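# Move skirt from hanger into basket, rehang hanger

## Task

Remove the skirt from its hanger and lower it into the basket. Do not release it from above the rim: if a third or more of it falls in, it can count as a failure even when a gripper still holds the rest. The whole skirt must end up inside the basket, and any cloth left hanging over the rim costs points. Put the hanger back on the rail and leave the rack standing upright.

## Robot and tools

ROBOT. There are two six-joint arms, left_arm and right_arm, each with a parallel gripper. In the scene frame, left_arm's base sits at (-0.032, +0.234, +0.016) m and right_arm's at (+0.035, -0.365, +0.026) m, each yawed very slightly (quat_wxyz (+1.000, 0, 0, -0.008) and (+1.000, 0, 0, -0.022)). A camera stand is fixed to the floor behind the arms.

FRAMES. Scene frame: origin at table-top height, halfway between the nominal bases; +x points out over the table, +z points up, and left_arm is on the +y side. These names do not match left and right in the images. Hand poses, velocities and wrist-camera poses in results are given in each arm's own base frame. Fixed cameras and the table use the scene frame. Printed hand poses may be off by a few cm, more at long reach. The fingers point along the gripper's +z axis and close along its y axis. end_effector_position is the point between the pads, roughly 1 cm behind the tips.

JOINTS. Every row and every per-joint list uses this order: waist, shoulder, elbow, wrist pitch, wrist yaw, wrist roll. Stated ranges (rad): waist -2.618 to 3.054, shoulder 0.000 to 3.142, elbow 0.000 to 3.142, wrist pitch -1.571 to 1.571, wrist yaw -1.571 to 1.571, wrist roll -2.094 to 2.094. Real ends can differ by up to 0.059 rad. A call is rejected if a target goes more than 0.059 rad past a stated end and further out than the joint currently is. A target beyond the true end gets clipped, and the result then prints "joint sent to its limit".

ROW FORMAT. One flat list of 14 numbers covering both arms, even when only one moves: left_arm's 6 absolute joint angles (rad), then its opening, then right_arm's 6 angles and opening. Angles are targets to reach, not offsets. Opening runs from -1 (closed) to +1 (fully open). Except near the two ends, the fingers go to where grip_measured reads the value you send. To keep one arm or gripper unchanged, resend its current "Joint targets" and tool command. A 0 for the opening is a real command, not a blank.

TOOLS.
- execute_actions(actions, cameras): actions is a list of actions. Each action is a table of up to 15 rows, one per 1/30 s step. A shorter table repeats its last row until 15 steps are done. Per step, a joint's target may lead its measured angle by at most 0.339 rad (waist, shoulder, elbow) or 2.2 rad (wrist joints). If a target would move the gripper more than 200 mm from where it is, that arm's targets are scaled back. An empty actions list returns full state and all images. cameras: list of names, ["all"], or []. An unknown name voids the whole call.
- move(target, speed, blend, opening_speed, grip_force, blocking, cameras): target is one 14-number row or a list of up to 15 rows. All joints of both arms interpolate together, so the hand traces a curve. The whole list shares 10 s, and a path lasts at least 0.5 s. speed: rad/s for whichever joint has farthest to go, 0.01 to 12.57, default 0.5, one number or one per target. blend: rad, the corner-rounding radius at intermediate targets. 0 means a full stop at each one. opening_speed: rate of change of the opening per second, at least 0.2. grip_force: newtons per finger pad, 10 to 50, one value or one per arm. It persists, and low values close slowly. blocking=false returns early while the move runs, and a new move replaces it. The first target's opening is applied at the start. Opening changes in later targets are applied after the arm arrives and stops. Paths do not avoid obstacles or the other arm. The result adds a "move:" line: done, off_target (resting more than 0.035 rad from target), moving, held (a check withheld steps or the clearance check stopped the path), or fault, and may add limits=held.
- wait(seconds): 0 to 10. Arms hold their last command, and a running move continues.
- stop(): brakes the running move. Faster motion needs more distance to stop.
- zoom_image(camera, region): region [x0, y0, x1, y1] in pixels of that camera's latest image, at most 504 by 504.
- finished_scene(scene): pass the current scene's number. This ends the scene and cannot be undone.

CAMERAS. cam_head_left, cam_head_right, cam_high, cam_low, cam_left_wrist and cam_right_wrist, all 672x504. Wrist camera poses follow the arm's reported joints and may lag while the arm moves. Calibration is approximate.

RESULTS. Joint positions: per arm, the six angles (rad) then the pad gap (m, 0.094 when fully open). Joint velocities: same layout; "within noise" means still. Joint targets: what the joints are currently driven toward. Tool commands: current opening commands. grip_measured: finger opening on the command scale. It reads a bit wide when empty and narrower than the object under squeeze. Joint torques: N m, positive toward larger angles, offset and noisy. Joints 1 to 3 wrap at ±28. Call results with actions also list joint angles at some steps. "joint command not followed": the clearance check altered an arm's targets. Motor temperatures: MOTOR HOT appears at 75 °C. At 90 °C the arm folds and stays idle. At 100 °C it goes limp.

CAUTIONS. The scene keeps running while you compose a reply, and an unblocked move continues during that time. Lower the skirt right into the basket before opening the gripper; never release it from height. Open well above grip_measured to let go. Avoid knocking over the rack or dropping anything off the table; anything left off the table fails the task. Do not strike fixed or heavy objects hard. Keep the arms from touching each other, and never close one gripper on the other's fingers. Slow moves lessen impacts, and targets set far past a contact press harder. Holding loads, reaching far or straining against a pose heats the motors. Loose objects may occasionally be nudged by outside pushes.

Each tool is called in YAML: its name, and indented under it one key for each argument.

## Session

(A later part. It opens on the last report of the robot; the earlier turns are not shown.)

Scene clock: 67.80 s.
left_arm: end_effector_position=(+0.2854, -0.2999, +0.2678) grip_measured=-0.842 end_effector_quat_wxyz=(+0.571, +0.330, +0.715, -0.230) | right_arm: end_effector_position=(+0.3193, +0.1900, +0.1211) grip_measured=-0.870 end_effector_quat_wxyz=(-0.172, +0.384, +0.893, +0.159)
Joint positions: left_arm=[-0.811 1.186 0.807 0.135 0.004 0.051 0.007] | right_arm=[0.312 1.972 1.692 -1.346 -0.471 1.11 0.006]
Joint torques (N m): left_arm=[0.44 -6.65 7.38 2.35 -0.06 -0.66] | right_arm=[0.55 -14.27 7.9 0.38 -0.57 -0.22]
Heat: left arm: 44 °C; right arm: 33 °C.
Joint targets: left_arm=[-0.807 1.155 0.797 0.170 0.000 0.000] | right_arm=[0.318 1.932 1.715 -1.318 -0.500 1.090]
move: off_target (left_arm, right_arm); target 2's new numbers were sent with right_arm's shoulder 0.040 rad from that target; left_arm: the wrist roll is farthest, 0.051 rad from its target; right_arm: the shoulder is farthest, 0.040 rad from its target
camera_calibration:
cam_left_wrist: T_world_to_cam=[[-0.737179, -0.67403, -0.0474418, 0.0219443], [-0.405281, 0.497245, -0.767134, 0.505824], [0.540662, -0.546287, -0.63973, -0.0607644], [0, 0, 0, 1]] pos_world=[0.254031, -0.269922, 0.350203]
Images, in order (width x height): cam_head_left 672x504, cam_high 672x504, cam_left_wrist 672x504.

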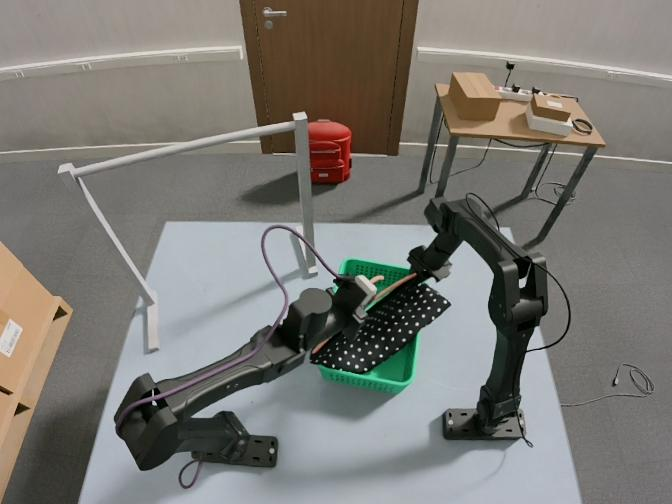

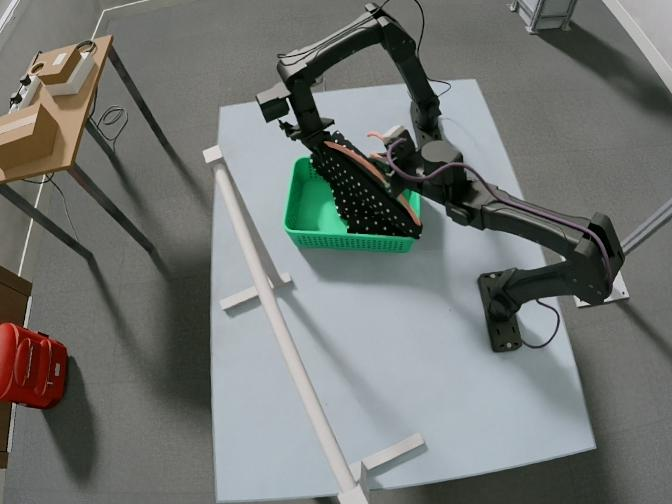

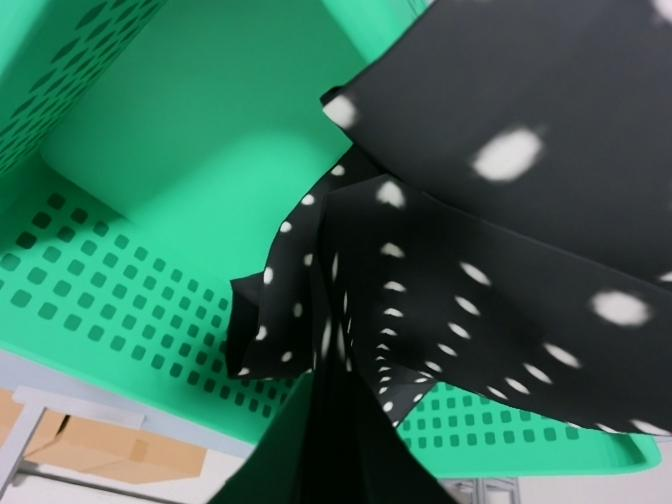

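move:
  target:
    - [-0.807,1.155,0.797,0.17,0,0,-1,0.318,1.932,1.715,-1.318,-0.5,1.09,0.1]
    - [-0.807,1.155,0.797,0.17,0,0,-1,0.277,1.939,1.715,-1.318,-0.5,1.07,0.1]
    - [-0.807,1.155,0.797,0.17,0,0,-1,0.277,1.939,1.715,-1.318,-0.5,1.07,-1]
  speed: 0.25
  opening_speed: 1.5
  cameras: ["cam_high","cam_left_wrist"]

zoom_image:
  camera: "cam_high"
  region: [270, 70, 410, 210]

Scene clock: 73.33 s.
left_arm: end_effector_position=(+0.2848, -0.3005, +0.2678) grip_measured=-0.842 end_effector_quat_wxyz=(+0.570, +0.331, +0.715, -0.232) | right_arm: end_effector_position=(+0.3248, +0.1814, +0.1215) grip_measured=-0.902 end_effector_quat_wxyz=(-0.169, +0.386, +0.892, +0.166)
Joint positions: left_arm=[-0.811 1.186 0.807 0.135 0.008 0.048 0.007] | right_arm=[0.283 1.972 1.692 -1.345 -0.476 1.086 0.005]
Joint torques (N m): left_arm=[0.47 -6.61 7.34 2.37 -0.1 -0.63] | right_arm=[-0.54 -13.42 7.97 0.32 -0.51 -0.19]
Heat: left arm: 44 °C; right arm: 33 °C.
Joint targets: left_arm=[-0.807 1.155 0.797 0.170 0.000 0.000] | right_arm=[0.277 1.939 1.715 -1.318 -0.500 1.070]
move: off_target (left_arm); left_arm: the wrist roll is farthest, 0.048 rad from its target
camera_calibration:
cam_left_wrist: T_world_to_cam=[[-0.739641, -0.671562, -0.0440055, 0.0216642], [-0.405477, 0.49686, -0.76728, 0.505798], [0.537141, -0.549668, -0.639801, -0.0607144], [0, 0, 0, 1]] pos_world=[0.253726, -0.270135, 0.350197]
Images, in order (width x height): cam_high 672x504, cam_left_wrist 672x504.

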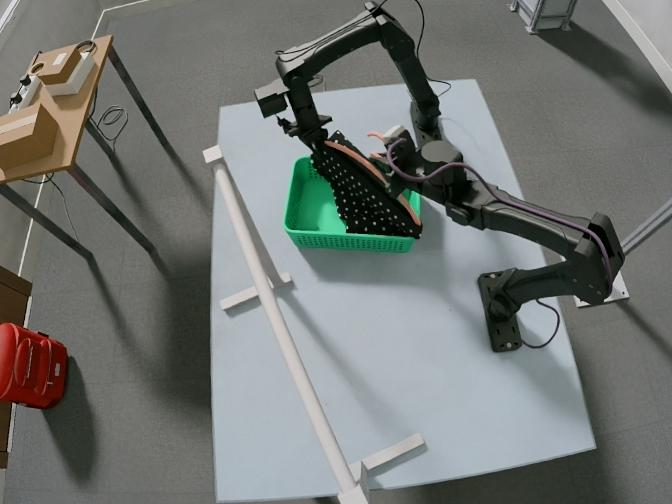

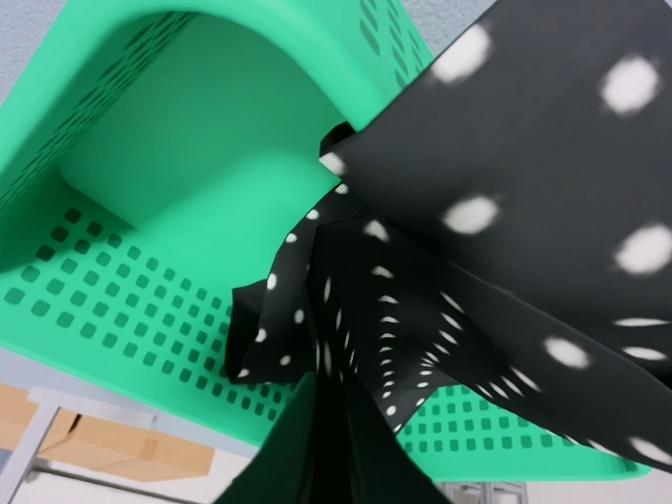

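Scaled by 3.600.

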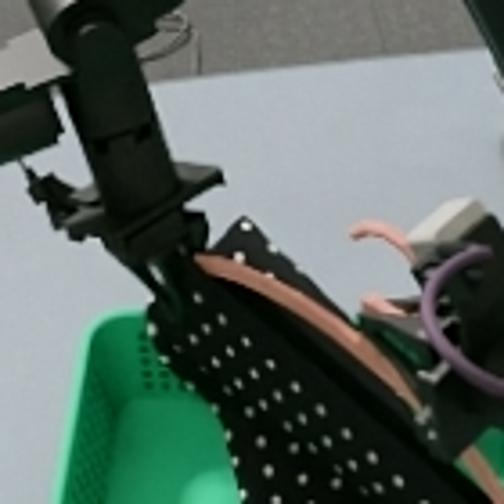

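move:
  target: [-0.807,1.155,0.83,0.5,0,0,-1,0.154,1.98,1.76,-1.33,-0.5,0.97,-1]
  speed: 0.2
  cameras: ["cam_high","cam_left_wrist","cam_head_left"]

zoom_image:
  camera: "cam_high"
  region: [270, 70, 450, 250]

zoom_image:
  camera: "cam_head_left"
  region: [310, 220, 490, 400]

Scene clock: 78.50 s.
left_arm: end_effector_position=(+0.2880, -0.3042, +0.3545) grip_measured=-0.842 end_effector_quat_wxyz=(+0.681, +0.269, +0.614, -0.294) | right_arm: end_effector_position=(+0.3531, +0.1465, +0.1328) grip_measured=-0.979 end_effector_quat_wxyz=(-0.139, +0.387, +0.889, +0.204)
Joint positions: left_arm=[-0.811 1.18 0.807 0.473 0.009 0.005 0.007] | right_arm=[0.163 1.972 1.731 -1.342 -0.498 0.982 0.001]
Joint torques (N m): left_arm=[0.46 -5.98 10.14 2.24 -0.11 -0.11] | right_arm=[-0.75 -9.57 8.59 0.33 -0.26 -0.14]
Heat: left arm: 45 °C; right arm: 33 °C.
Joint targets: left_arm=[-0.807 1.155 0.830 0.500 0.000 0.000] | right_arm=[0.154 1.980 1.760 -1.330 -0.500 0.970]
move: done
camera_calibration:
cam_left_wrist: T_world_to_cam=[[-0.733083, -0.680111, -0.00618013, 0.0073983], [-0.229094, 0.255473, -0.939281, 0.512209], [0.640395, -0.687155, -0.343092, -0.185728], [0, 0, 0, 1]] pos_world=[0.241707, -0.253448, 0.417432]
Images, in order (width x height): cam_head_left 672x504, cam_high 672x504, cam_left_wrist 672x504.

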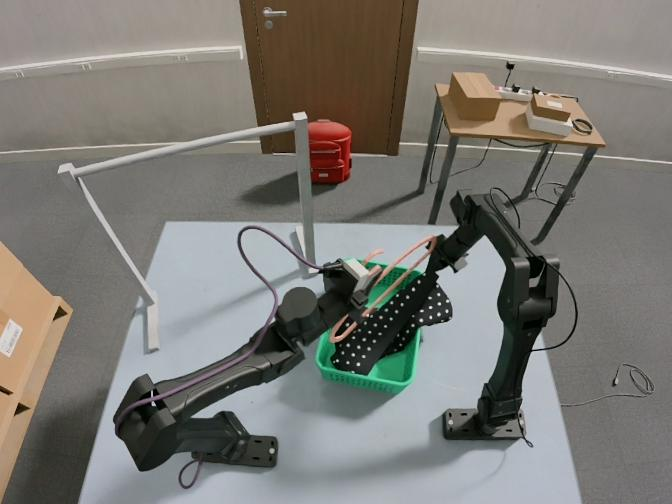

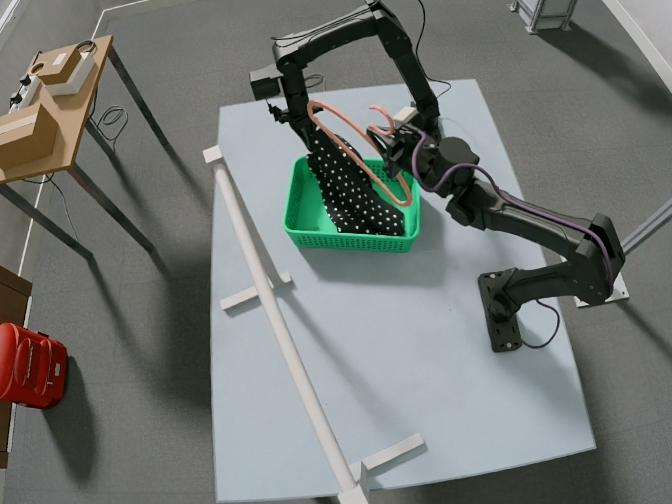

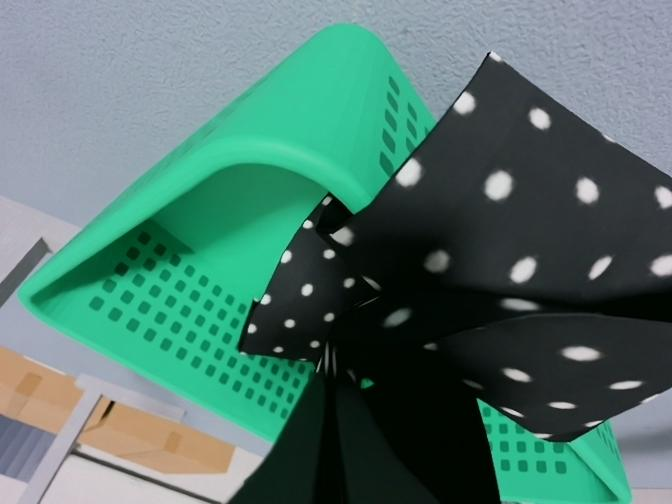

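Scaled by 2.800.

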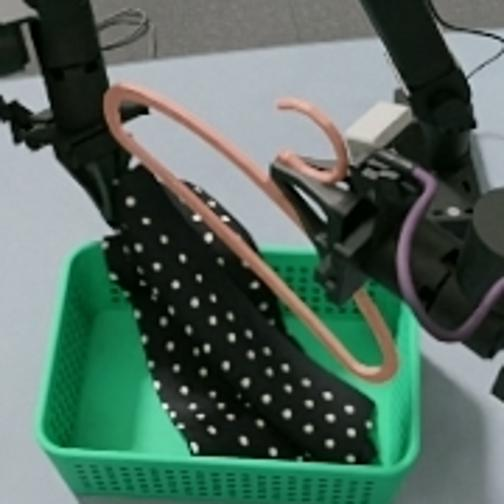

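Scaled by 2.800.

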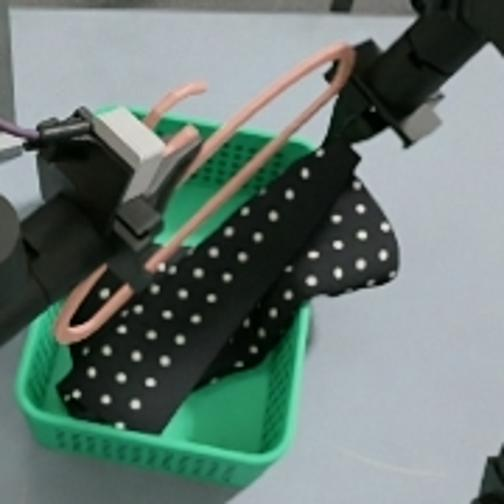

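move:
  target:
    - [-0.807,0.87,0.97,-0.05,0,0,-1,0.16,1.98,1.76,-1.33,-0.5,0.97,-1]
    - [-0.807,0.718,1.33,-0.69,0,0,-1,0.163,2.0,2.05,-1.56,-0.5,0.97,-1]
    - [-0.807,0.718,1.33,-0.69,0,0,-1,0.60,1.9,1.92,-1.56,-0.5,1.3,-1]
  speed: [0.4,0.5,0.3]
  blend: [0.05,0.05,0]
  cameras: ["cam_high","cam_left_wrist","cam_head_left"]

zoom_image:
  camera: "cam_high"
  region: [260, 90, 450, 270]

zoom_image:
  camera: "cam_head_left"
  region: [300, 220, 480, 400]

Scene clock: 88.37 s.
left_arm: end_effector_position=(+0.1678, -0.1775, +0.4469) grip_measured=-0.842 end_effector_quat_wxyz=(+0.608, +0.300, +0.686, -0.263) | right_arm: end_effector_position=(+0.2527, +0.2764, +0.1926) grip_measured=-0.979 end_effector_quat_wxyz=(-0.192, +0.326, +0.914, +0.148)
Joint positions: left_arm=[-0.811 0.726 1.302 -0.698 0.009 0.005 0.007] | right_arm=[0.599 1.942 1.931 -1.545 -0.49 1.289 0.001]
Joint torques (N m): left_arm=[0.44 0.53 8.75 2.1 -0.11 -0.12] | right_arm=[0.09 -14.04 4.85 0.09 -0.37 0.15]
Heat: left arm: 44 °C; right arm: 33 °C.
Joint targets: left_arm=[-0.807 0.718 1.330 -0.690 0.000 0.000] | right_arm=[0.600 1.900 1.920 -1.560 -0.500 1.300]
move: off_target (right_arm); right_arm: the shoulder is farthest, 0.042 rad from its target
camera_calibration:
cam_left_wrist: T_world_to_cam=[[-0.733612, -0.679559, -0.00350366, 0.0050282], [-0.36626, 0.399726, -0.840281, 0.543512], [0.572421, -0.615158, -0.542139, 0.123025], [0, 0, 0, 1]] pos_world=[0.132334, -0.138159, 0.523418]
Images, in order (width x height): cam_head_left 672x504, cam_high 672x504, cam_left_wrist 672x504.

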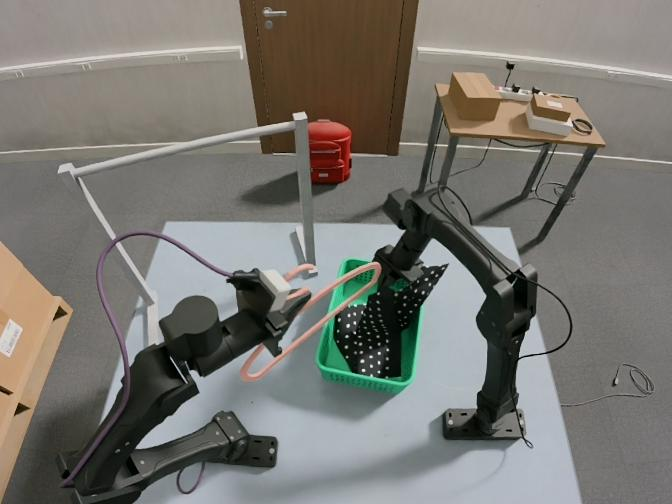

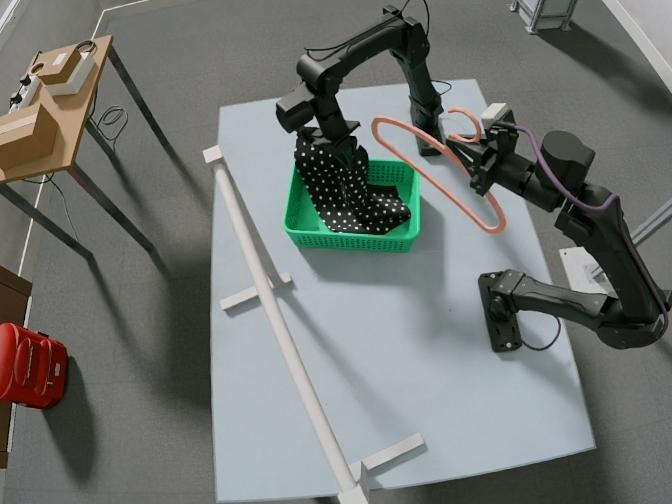

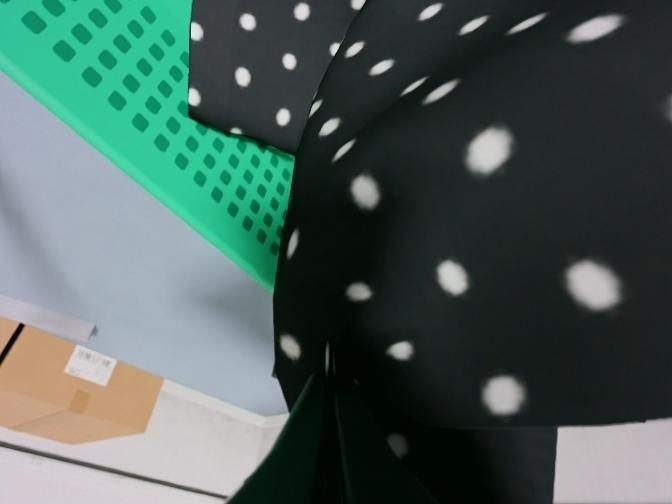

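Scaled by 2.653.

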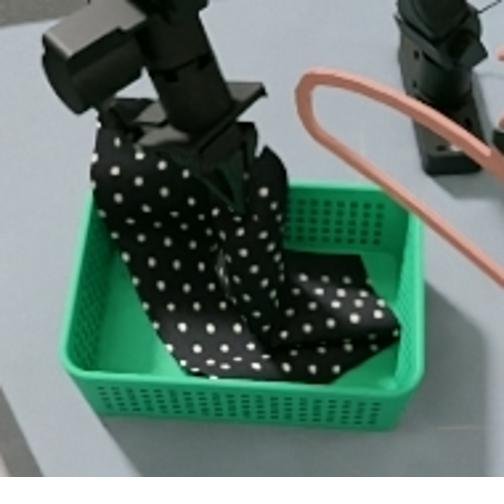

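Scaled by 2.800.

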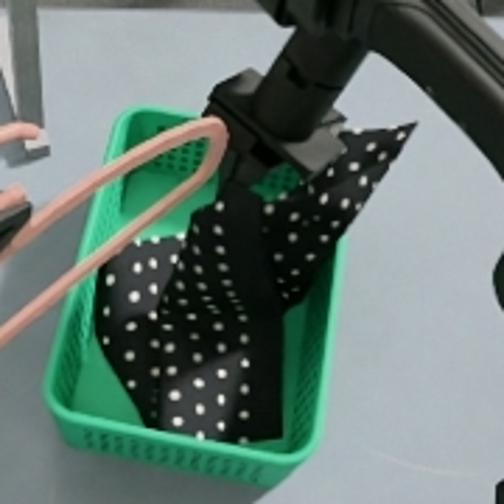

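move:
  target:
    - [-0.3,0.75,1.38,-0.75,0,0,-1,0.62,1.9,1.92,-1.56,-0.5,1.3,-1]
    - [0.33,0.8796,1.55,-0.96,0,0,-1,0.837,1.91,1.95,-1.56,-0.5,1.5,-1]
  speed: [0.6,0.5]
  blend: [0.1,0]
  cameras: ["cam_high","cam_low","cam_head_left"]

zoom_image:
  camera: "cam_head_left"
  region: [300, 220, 480, 400]

Scene clock: 95.73 s.
left_arm: end_effector_position=(+0.2374, +0.0799, +0.4347) grip_measured=-0.842 end_effector_quat_wxyz=(+0.574, -0.128, +0.804, +0.093) | right_arm: end_effector_position=(+0.1828, +0.3268, +0.1924) grip_measured=-0.979 end_effector_quat_wxyz=(-0.218, +0.312, +0.919, +0.103)
Joint positions: left_arm=[0.324 0.881 1.517 -0.966 0.004 0.005 0.007] | right_arm=[0.83 1.942 1.931 -1.545 -0.488 1.488 0.001]
Joint torques (N m): left_arm=[0.65 0.39 8.87 2.04 -0.07 -0.1] | right_arm=[0.77 -13.09 7.41 0.08 -0.41 0.1]
Motor temperatures (°C): left_arm=[26 29 37 44 23 26 26] | right_arm=[26 32 32 25 23 24 26]
Heat: left arm: 44 °C; right arm: 32 °C.
Joint targets: left_arm=[0.330 0.880 1.550 -0.960 0.000 0.000] | right_arm=[0.837 1.910 1.950 -1.560 -0.500 1.500]
move: done
Images, in order (width x height): cam_head_left 672x504, cam_high 672x504, cam_low 672x504.

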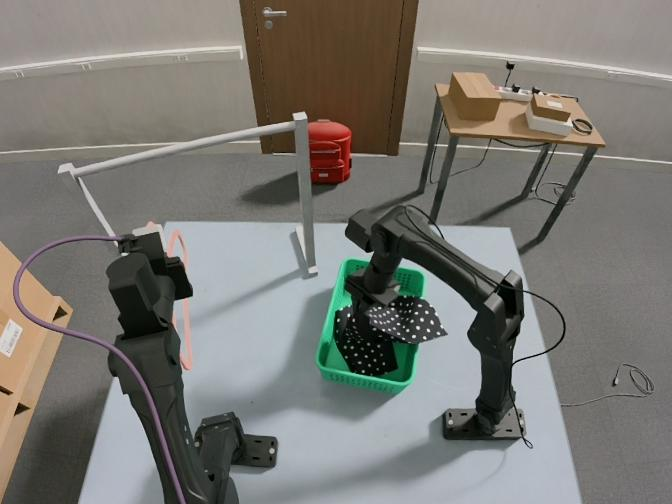

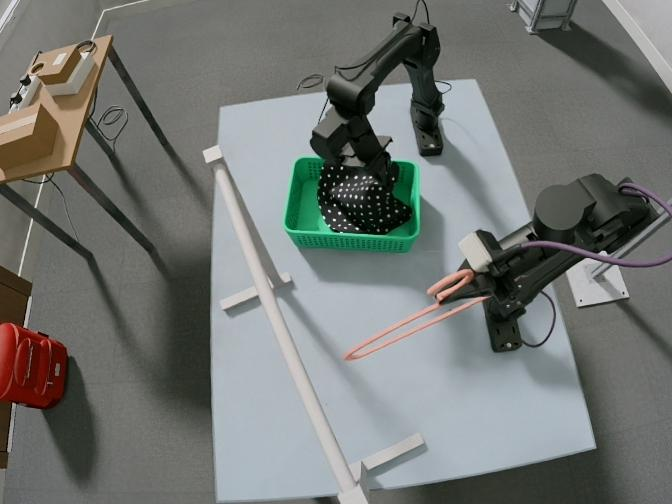

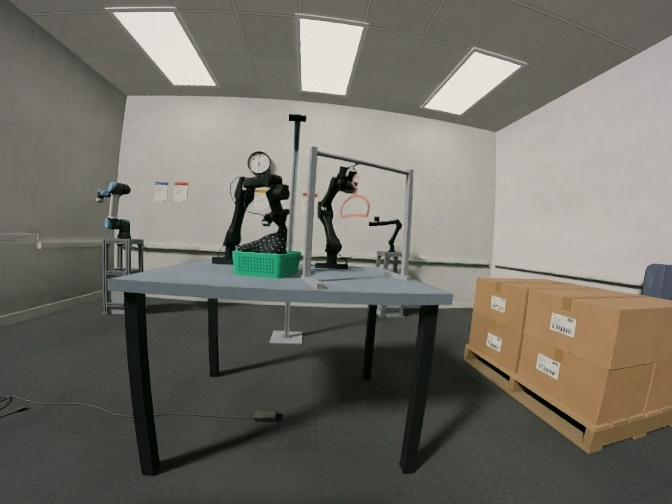

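Scaled by 2.800.

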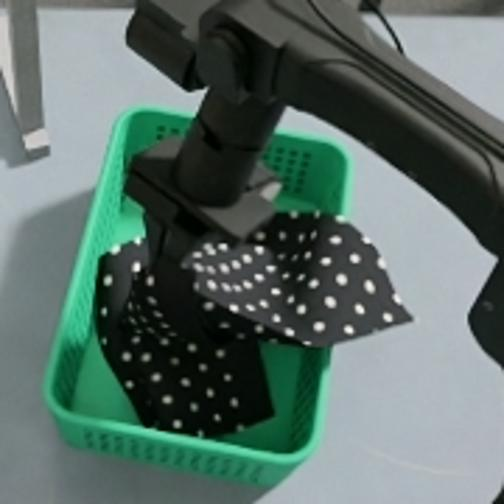

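move:
  target: [0.33,0.8796,1.55,-0.96,0,0,-1,0.985,1.304,1.553,-0.949,0,1.4,-1]
  speed: 0.4
  cameras: ["cam_high","cam_low","cam_head_left"]

zoom_image:
  camera: "cam_head_left"
  region: [300, 220, 480, 400]

Scene clock: 101.67 s.
left_arm: end_effector_position=(+0.2373, +0.0799, +0.4346) grip_measured=-0.842 end_effector_quat_wxyz=(+0.574, -0.128, +0.804, +0.093) | right_arm: end_effector_position=(+0.2023, +0.3021, +0.3216) grip_measured=-0.979 end_effector_quat_wxyz=(+0.145, +0.198, +0.894, +0.375)
Joint positions: left_arm=[0.324 0.881 1.517 -0.967 0.004 0.005 0.007] | right_arm=[0.975 1.324 1.565 -0.984 -0.006 1.413 0.001]
Joint torques (N m): left_arm=[0.65 0.42 8.87 2.04 -0.06 -0.11] | right_arm=[0.75 -6.67 5.37 1.82 0.04 -0.19]
Heat: left arm: 44 °C; right arm: 33 °C.
Joint targets: left_arm=[0.330 0.880 1.550 -0.960 0.000 0.000] | right_arm=[0.985 1.304 1.553 -0.949 0.000 1.400]
move: done
Images, in order (width x height): cam_head_left 672x504, cam_high 672x504, cam_low 672x504.

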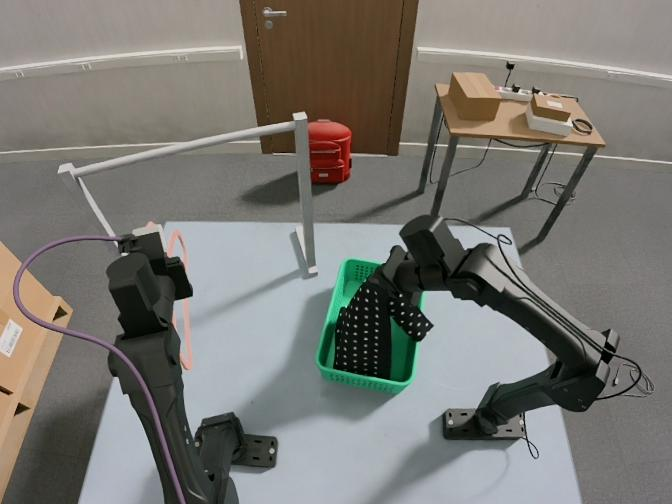

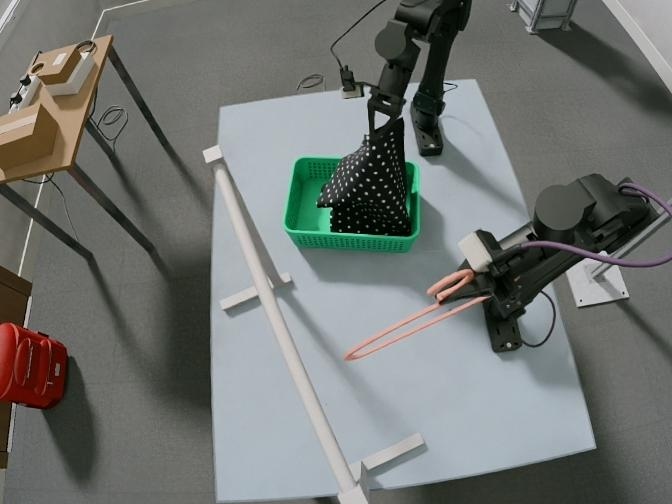

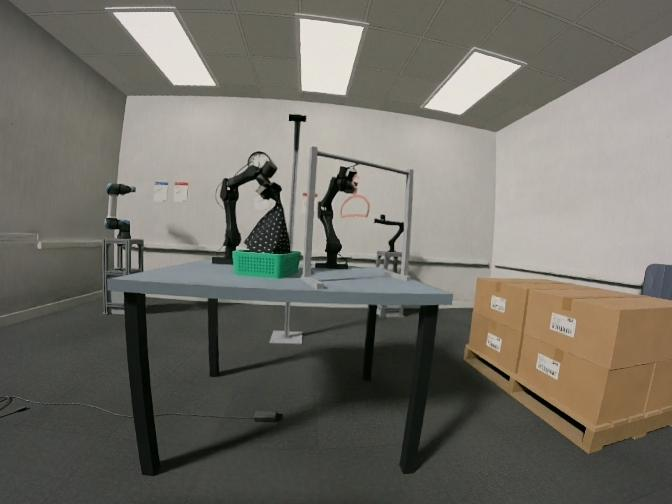

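Scaled by 2.800.

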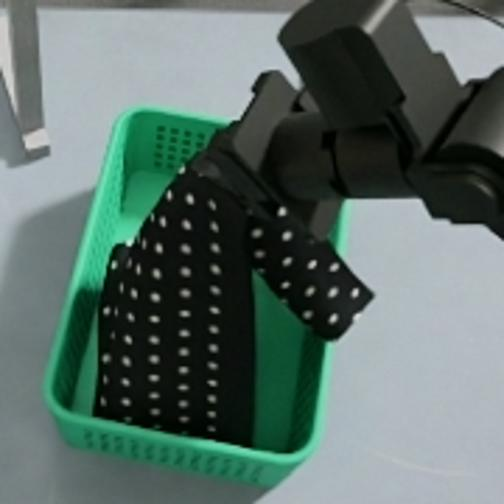

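move:
  target:
    - [0.33,0.8796,1.55,-0.96,0,0,-1,1.026,1.4798,1.6923,-0.9125,0,1.4,-1]
    - [0.33,0.8796,1.55,-0.96,0,0,-1,0.99,1.5548,0.9653,-0.4105,0,1.4,-1]
  speed: [0.35,0.3]
  blend: [0.02,0]
  cameras: ["cam_high","cam_low","cam_head_left"]

zoom_image:
  camera: "cam_head_left"
  region: [300, 220, 480, 400]

zoom_image:
  camera: "cam_high"
  region: [260, 90, 450, 270]

Scene clock: 108.10 s.
left_arm: end_effector_position=(+0.2373, +0.0799, +0.4346) grip_measured=-0.842 end_effector_quat_wxyz=(+0.574, -0.128, +0.804, +0.093) | right_arm: end_effector_position=(+0.2083, +0.3280, +0.0906) grip_measured=-0.979 end_effector_quat_wxyz=(+0.099, +0.196, +0.939, +0.266)
Joint positions: left_arm=[0.324 0.881 1.517 -0.967 0.004 0.005 0.007] | right_arm=[1.001 1.546 0.976 -0.424 -0.004 1.413 0.001]
Joint torques (N m): left_arm=[0.65 0.42 8.85 2.04 -0.07 -0.1] | right_arm=[-0.85 -6.26 5.75 1.33 0.03 -0.15]
Heat: left arm: 44 °C; right arm: 32 °C.
Joint targets: left_arm=[0.330 0.880 1.550 -0.960 0.000 0.000] | right_arm=[0.990 1.555 0.965 -0.410 0.000 1.400]
move: done
Images, in order (width x height): cam_head_left 672x504, cam_high 672x504, cam_low 672x504.

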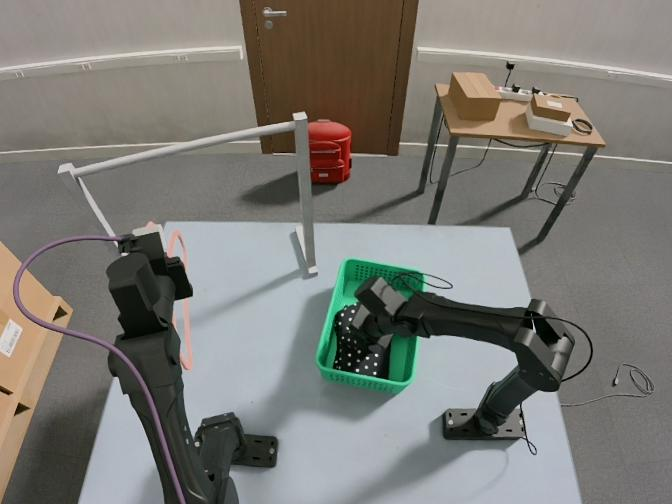

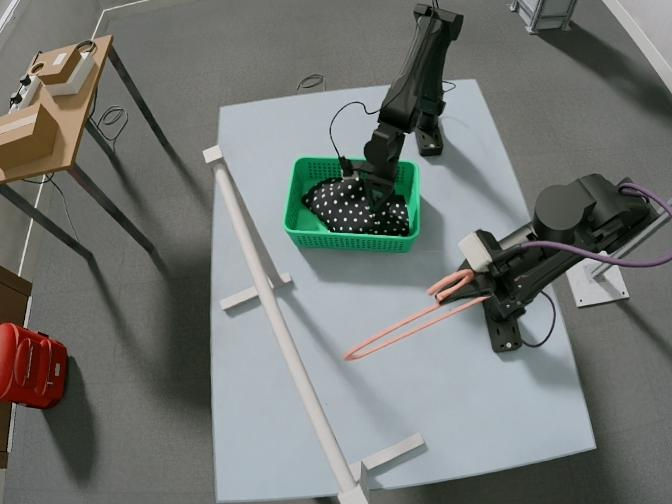

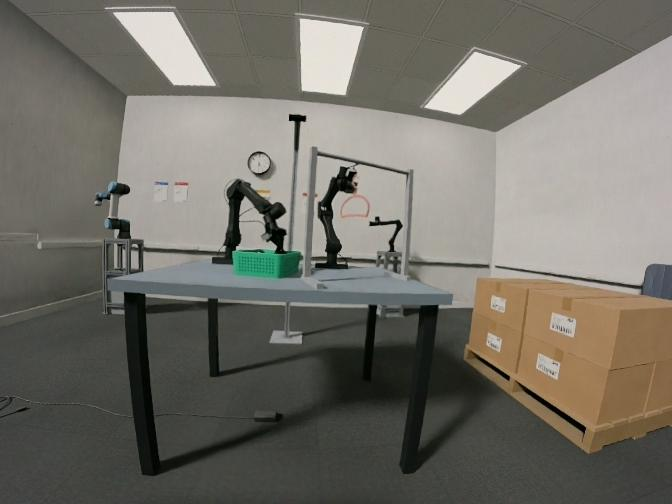

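Scaled by 2.800.

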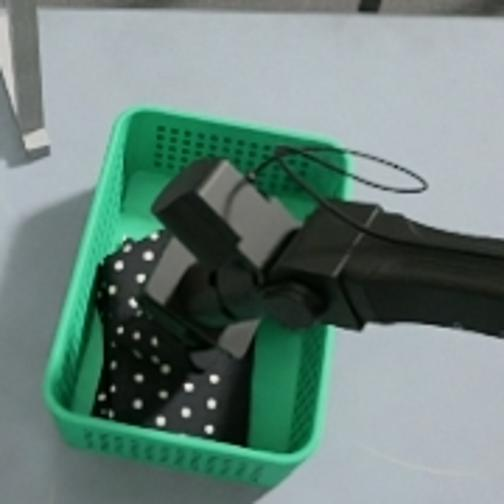

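Scaled by 2.653.

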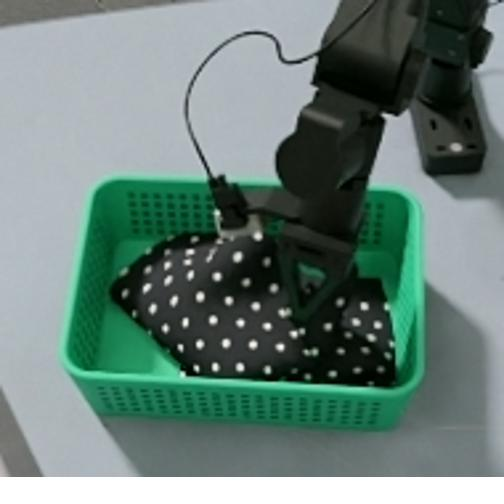

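move:
  target:
    - [0.33,0.8796,1.55,-0.96,0,0,-1,0.99,1.5548,0.9653,-0.4105,0,1.4,-0.5]
    - [0.33,1.0,1.7,-0.97,0,0,-1,0.99,1.35,1.5,-0.95,0,1.4,-0.5]
    - [0.33,1.355,1.955,-0.94,0,0,-1,0.2,1.2,1.3,-0.7,0,0.5,-0.5]
  speed: [0.4,0.4,0.4]
  opening_speed: 1
  blend: [0,0.08,0]
  cameras: ["cam_high","cam_low","cam_head_left"]

zoom_image:
  camera: "cam_high"
  region: [200, 160, 440, 420]

zoom_image:
  camera: "cam_low"
  region: [320, 140, 380, 200]

zoom_image:
  camera: "cam_head_left"
  region: [50, 100, 350, 300]

Scene clock: 117.63 s.
left_arm: end_effector_position=(+0.3490, +0.1174, +0.4619) grip_measured=-0.842 end_effector_quat_wxyz=(+0.547, -0.131, +0.822, +0.089) | right_arm: end_effector_position=(+0.3636, +0.0771, +0.3017) grip_measured=-0.502 end_effector_quat_wxyz=(+0.425, +0.136, +0.880, +0.161)
Joint positions: left_arm=[0.324 1.352 1.919 -0.963 0.004 0.005 0.007] | right_arm=[0.206 1.223 1.314 -0.717 -0.002 0.513 0.023]
Joint torques (N m): left_arm=[0.66 -3.38 9.42 2.18 -0.06 -0.1] | right_arm=[-0.36 -6.3 5.67 1.75 0.01 -0.17]
Heat: left arm: 44 °C; right arm: 32 °C.
Joint targets: left_arm=[0.330 1.355 1.955 -0.940 0.000 0.000] | right_arm=[0.200 1.200 1.300 -0.700 0.000 0.500]
move: off_target (left_arm); left_arm: the elbow is farthest, 0.036 rad from its target
Images, in order (width x height): cam_head_left 672x504, cam_high 672x504, cam_low 672x504.

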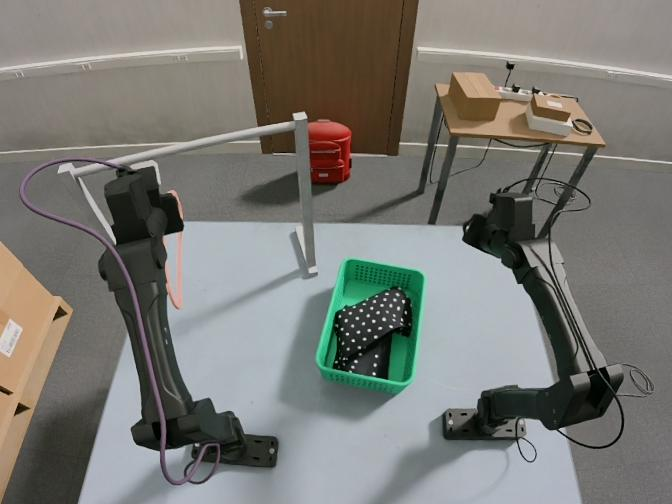

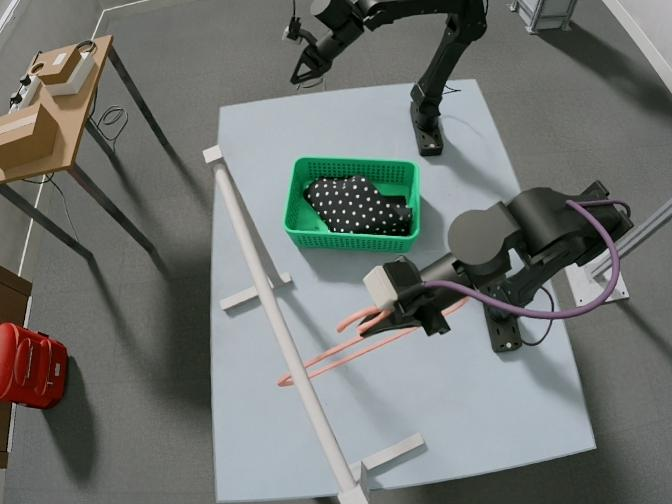

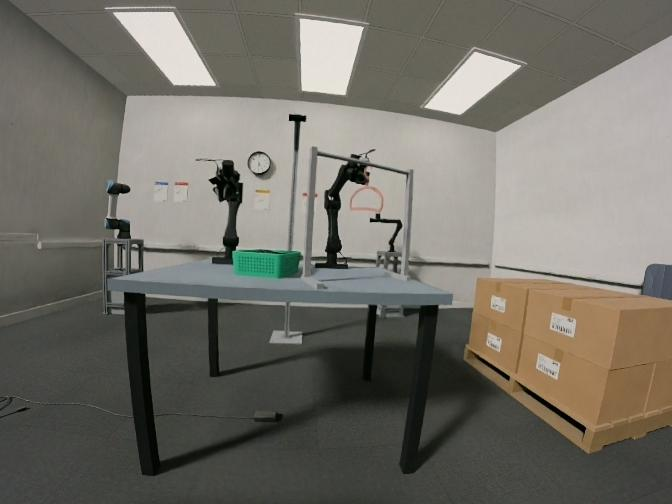

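Scaled by 1.938.

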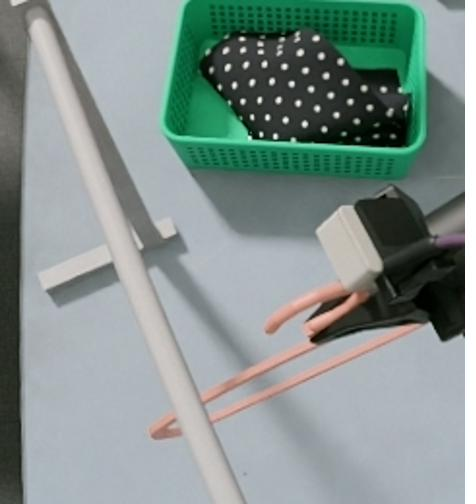

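Scaled by 8.400.

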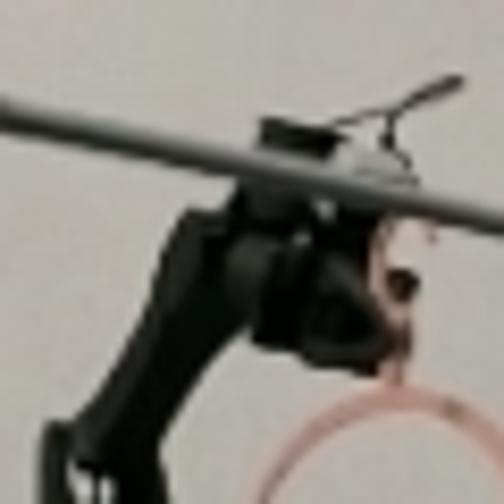

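Scaled by 1.680.

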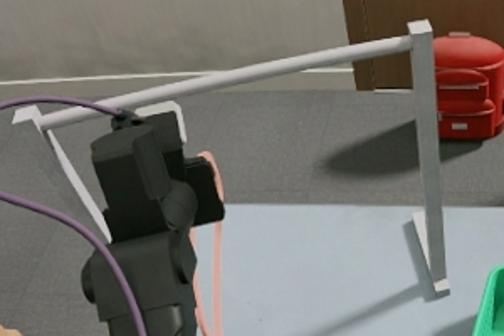

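move:
  target: [0.33,1.629,2.199,-0.91,0,0,-1,0.2,1.2,1.3,-0.7,0,0.5,-0.5]
  speed: 0.15
  cameras: ["cam_high","cam_low","cam_head_left"]

zoom_image:
  camera: "cam_high"
  region: [230, 270, 350, 390]

zoom_image:
  camera: "cam_low"
  region: [340, 140, 390, 200]

Scene clock: 129.90 s.
left_arm: end_effector_position=(+0.4211, +0.1416, +0.4641) grip_measured=-0.842 end_effector_quat_wxyz=(+0.549, -0.131, +0.821, +0.089) | right_arm: end_effector_position=(+0.3637, +0.0771, +0.3018) grip_measured=-0.502 end_effector_quat_wxyz=(+0.426, +0.136, +0.880, +0.161)
Joint positions: left_arm=[0.324 1.622 2.163 -0.933 0.004 0.005 0.007] | right_arm=[0.206 1.223 1.314 -0.717 -0.002 0.513 0.023]
Joint torques (N m): left_arm=[0.66 -5.7 9.61 2.18 -0.06 -0.1] | right_arm=[-0.55 -6.5 5.61 1.75 -0.03 -0.15]
Heat: left arm: 44 °C; right arm: 31 °C.
Joint targets: left_arm=[0.330 1.629 2.199 -0.910 0.000 0.000] | right_arm=[0.200 1.200 1.300 -0.700 0.000 0.500]
move: off_target (left_arm); left_arm: the elbow is farthest, 0.036 rad from its target
Images, in order (width x height): cam_head_left 672x504, cam_high 672x504, cam_low 672x504.

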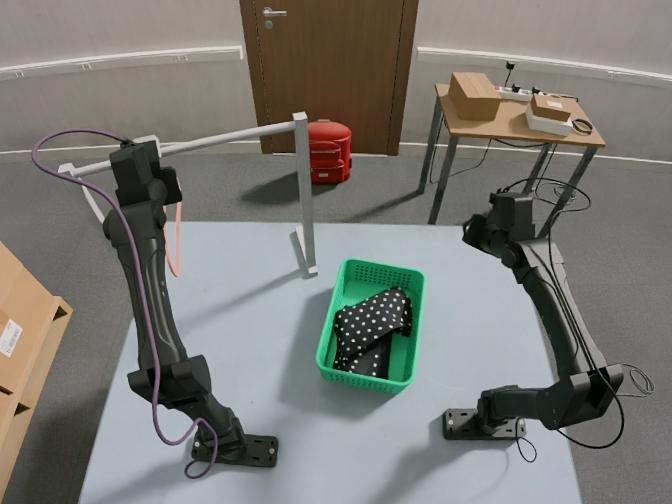

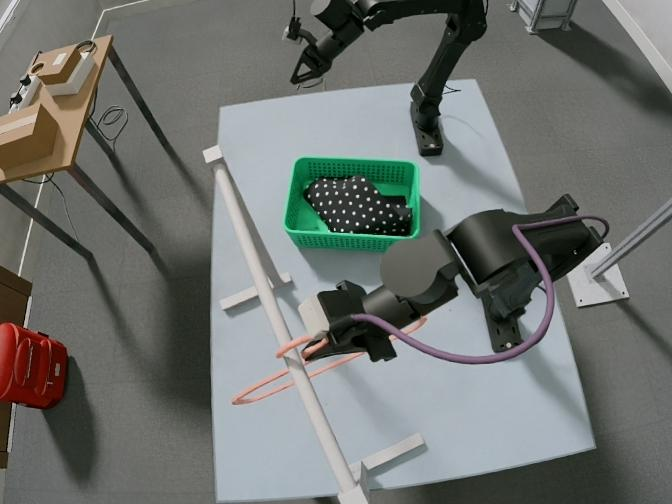

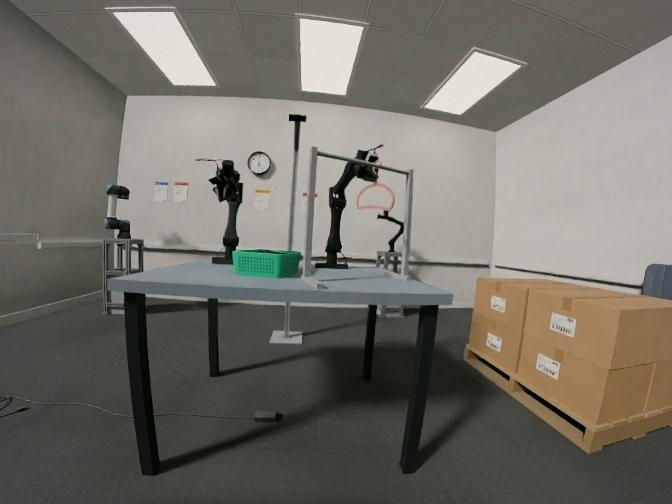

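Scaled by 4.200.

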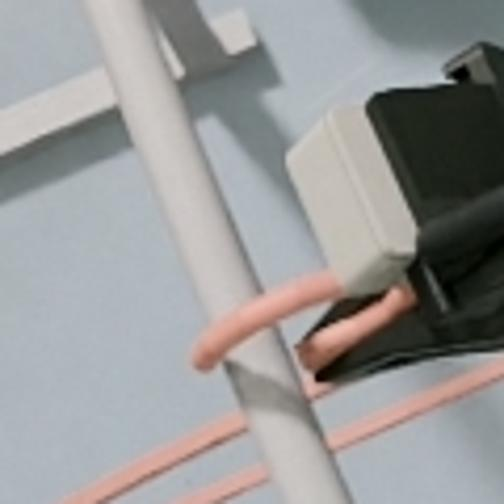

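Scaled by 8.400.

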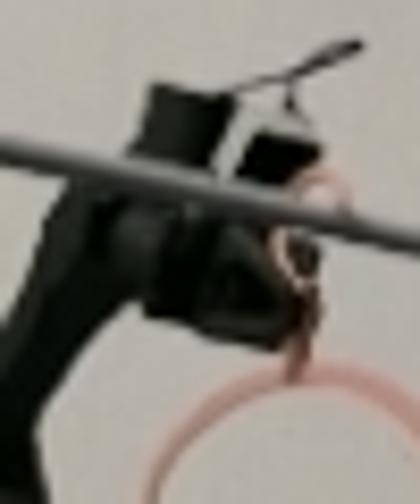

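move:
  target:
    - [0.33,1.683,2.266,-0.92,0,0,-1,0.2,1.2,1.3,-0.7,0,0.5,-0.5]
    - [0.33,1.55,1.955,-0.76,0,0,-1,0.2,1.2,1.3,-0.7,0,0.5,-0.5]
  speed: [0.15,0.12]
  cameras: ["cam_high","cam_low"]

zoom_image:
  camera: "cam_high"
  region: [230, 270, 350, 390]

zoom_image:
  camera: "cam_low"
  region: [340, 140, 390, 200]

Scene clock: 137.03 s.
left_arm: end_effector_position=(+0.4380, +0.1473, +0.4465) grip_measured=-0.842 end_effector_quat_wxyz=(+0.567, -0.129, +0.808, +0.092) | right_arm: end_effector_position=(+0.3637, +0.0771, +0.3018) grip_measured=-0.502 end_effector_quat_wxyz=(+0.426, +0.136, +0.880, +0.161)
Joint positions: left_arm=[0.324 1.581 1.973 -0.738 0.004 0.005 0.007] | right_arm=[0.206 1.223 1.314 -0.717 -0.002 0.513 0.023]
Joint torques (N m): left_arm=[0.66 -9.06 5.52 1.76 -0.06 -0.1] | right_arm=[-0.4 -6.39 5.75 1.76 -0.01 -0.18]
Heat: left arm: 44 °C; right arm: 31 °C.
Joint targets: left_arm=[0.330 1.550 1.955 -0.760 0.000 0.000] | right_arm=[0.200 1.200 1.300 -0.700 0.000 0.500]
move: done
Images, in order (width x height): cam_high 672x504, cam_low 672x504.

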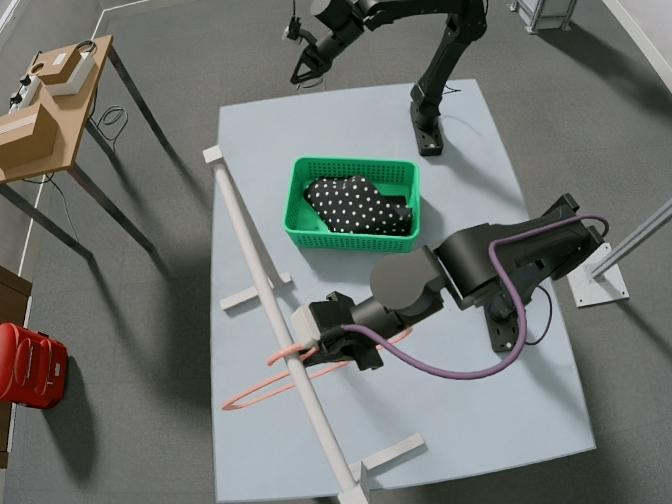

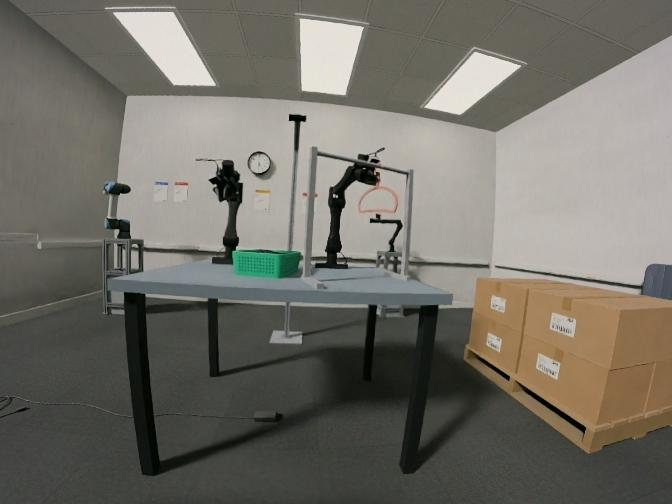

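Scaled by 4.200.

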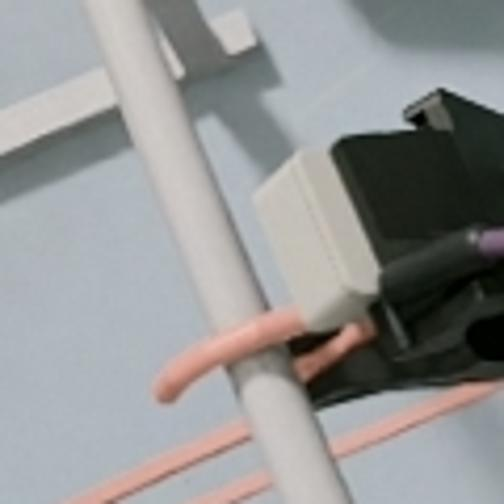

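Scaled by 8.400.

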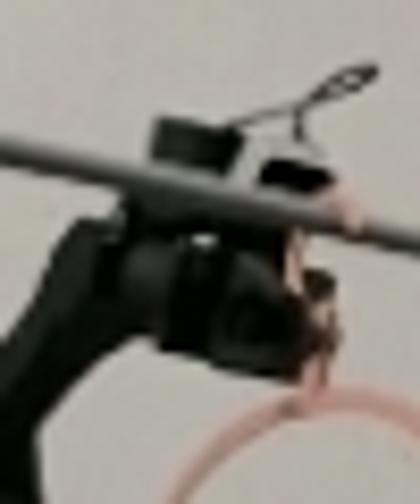

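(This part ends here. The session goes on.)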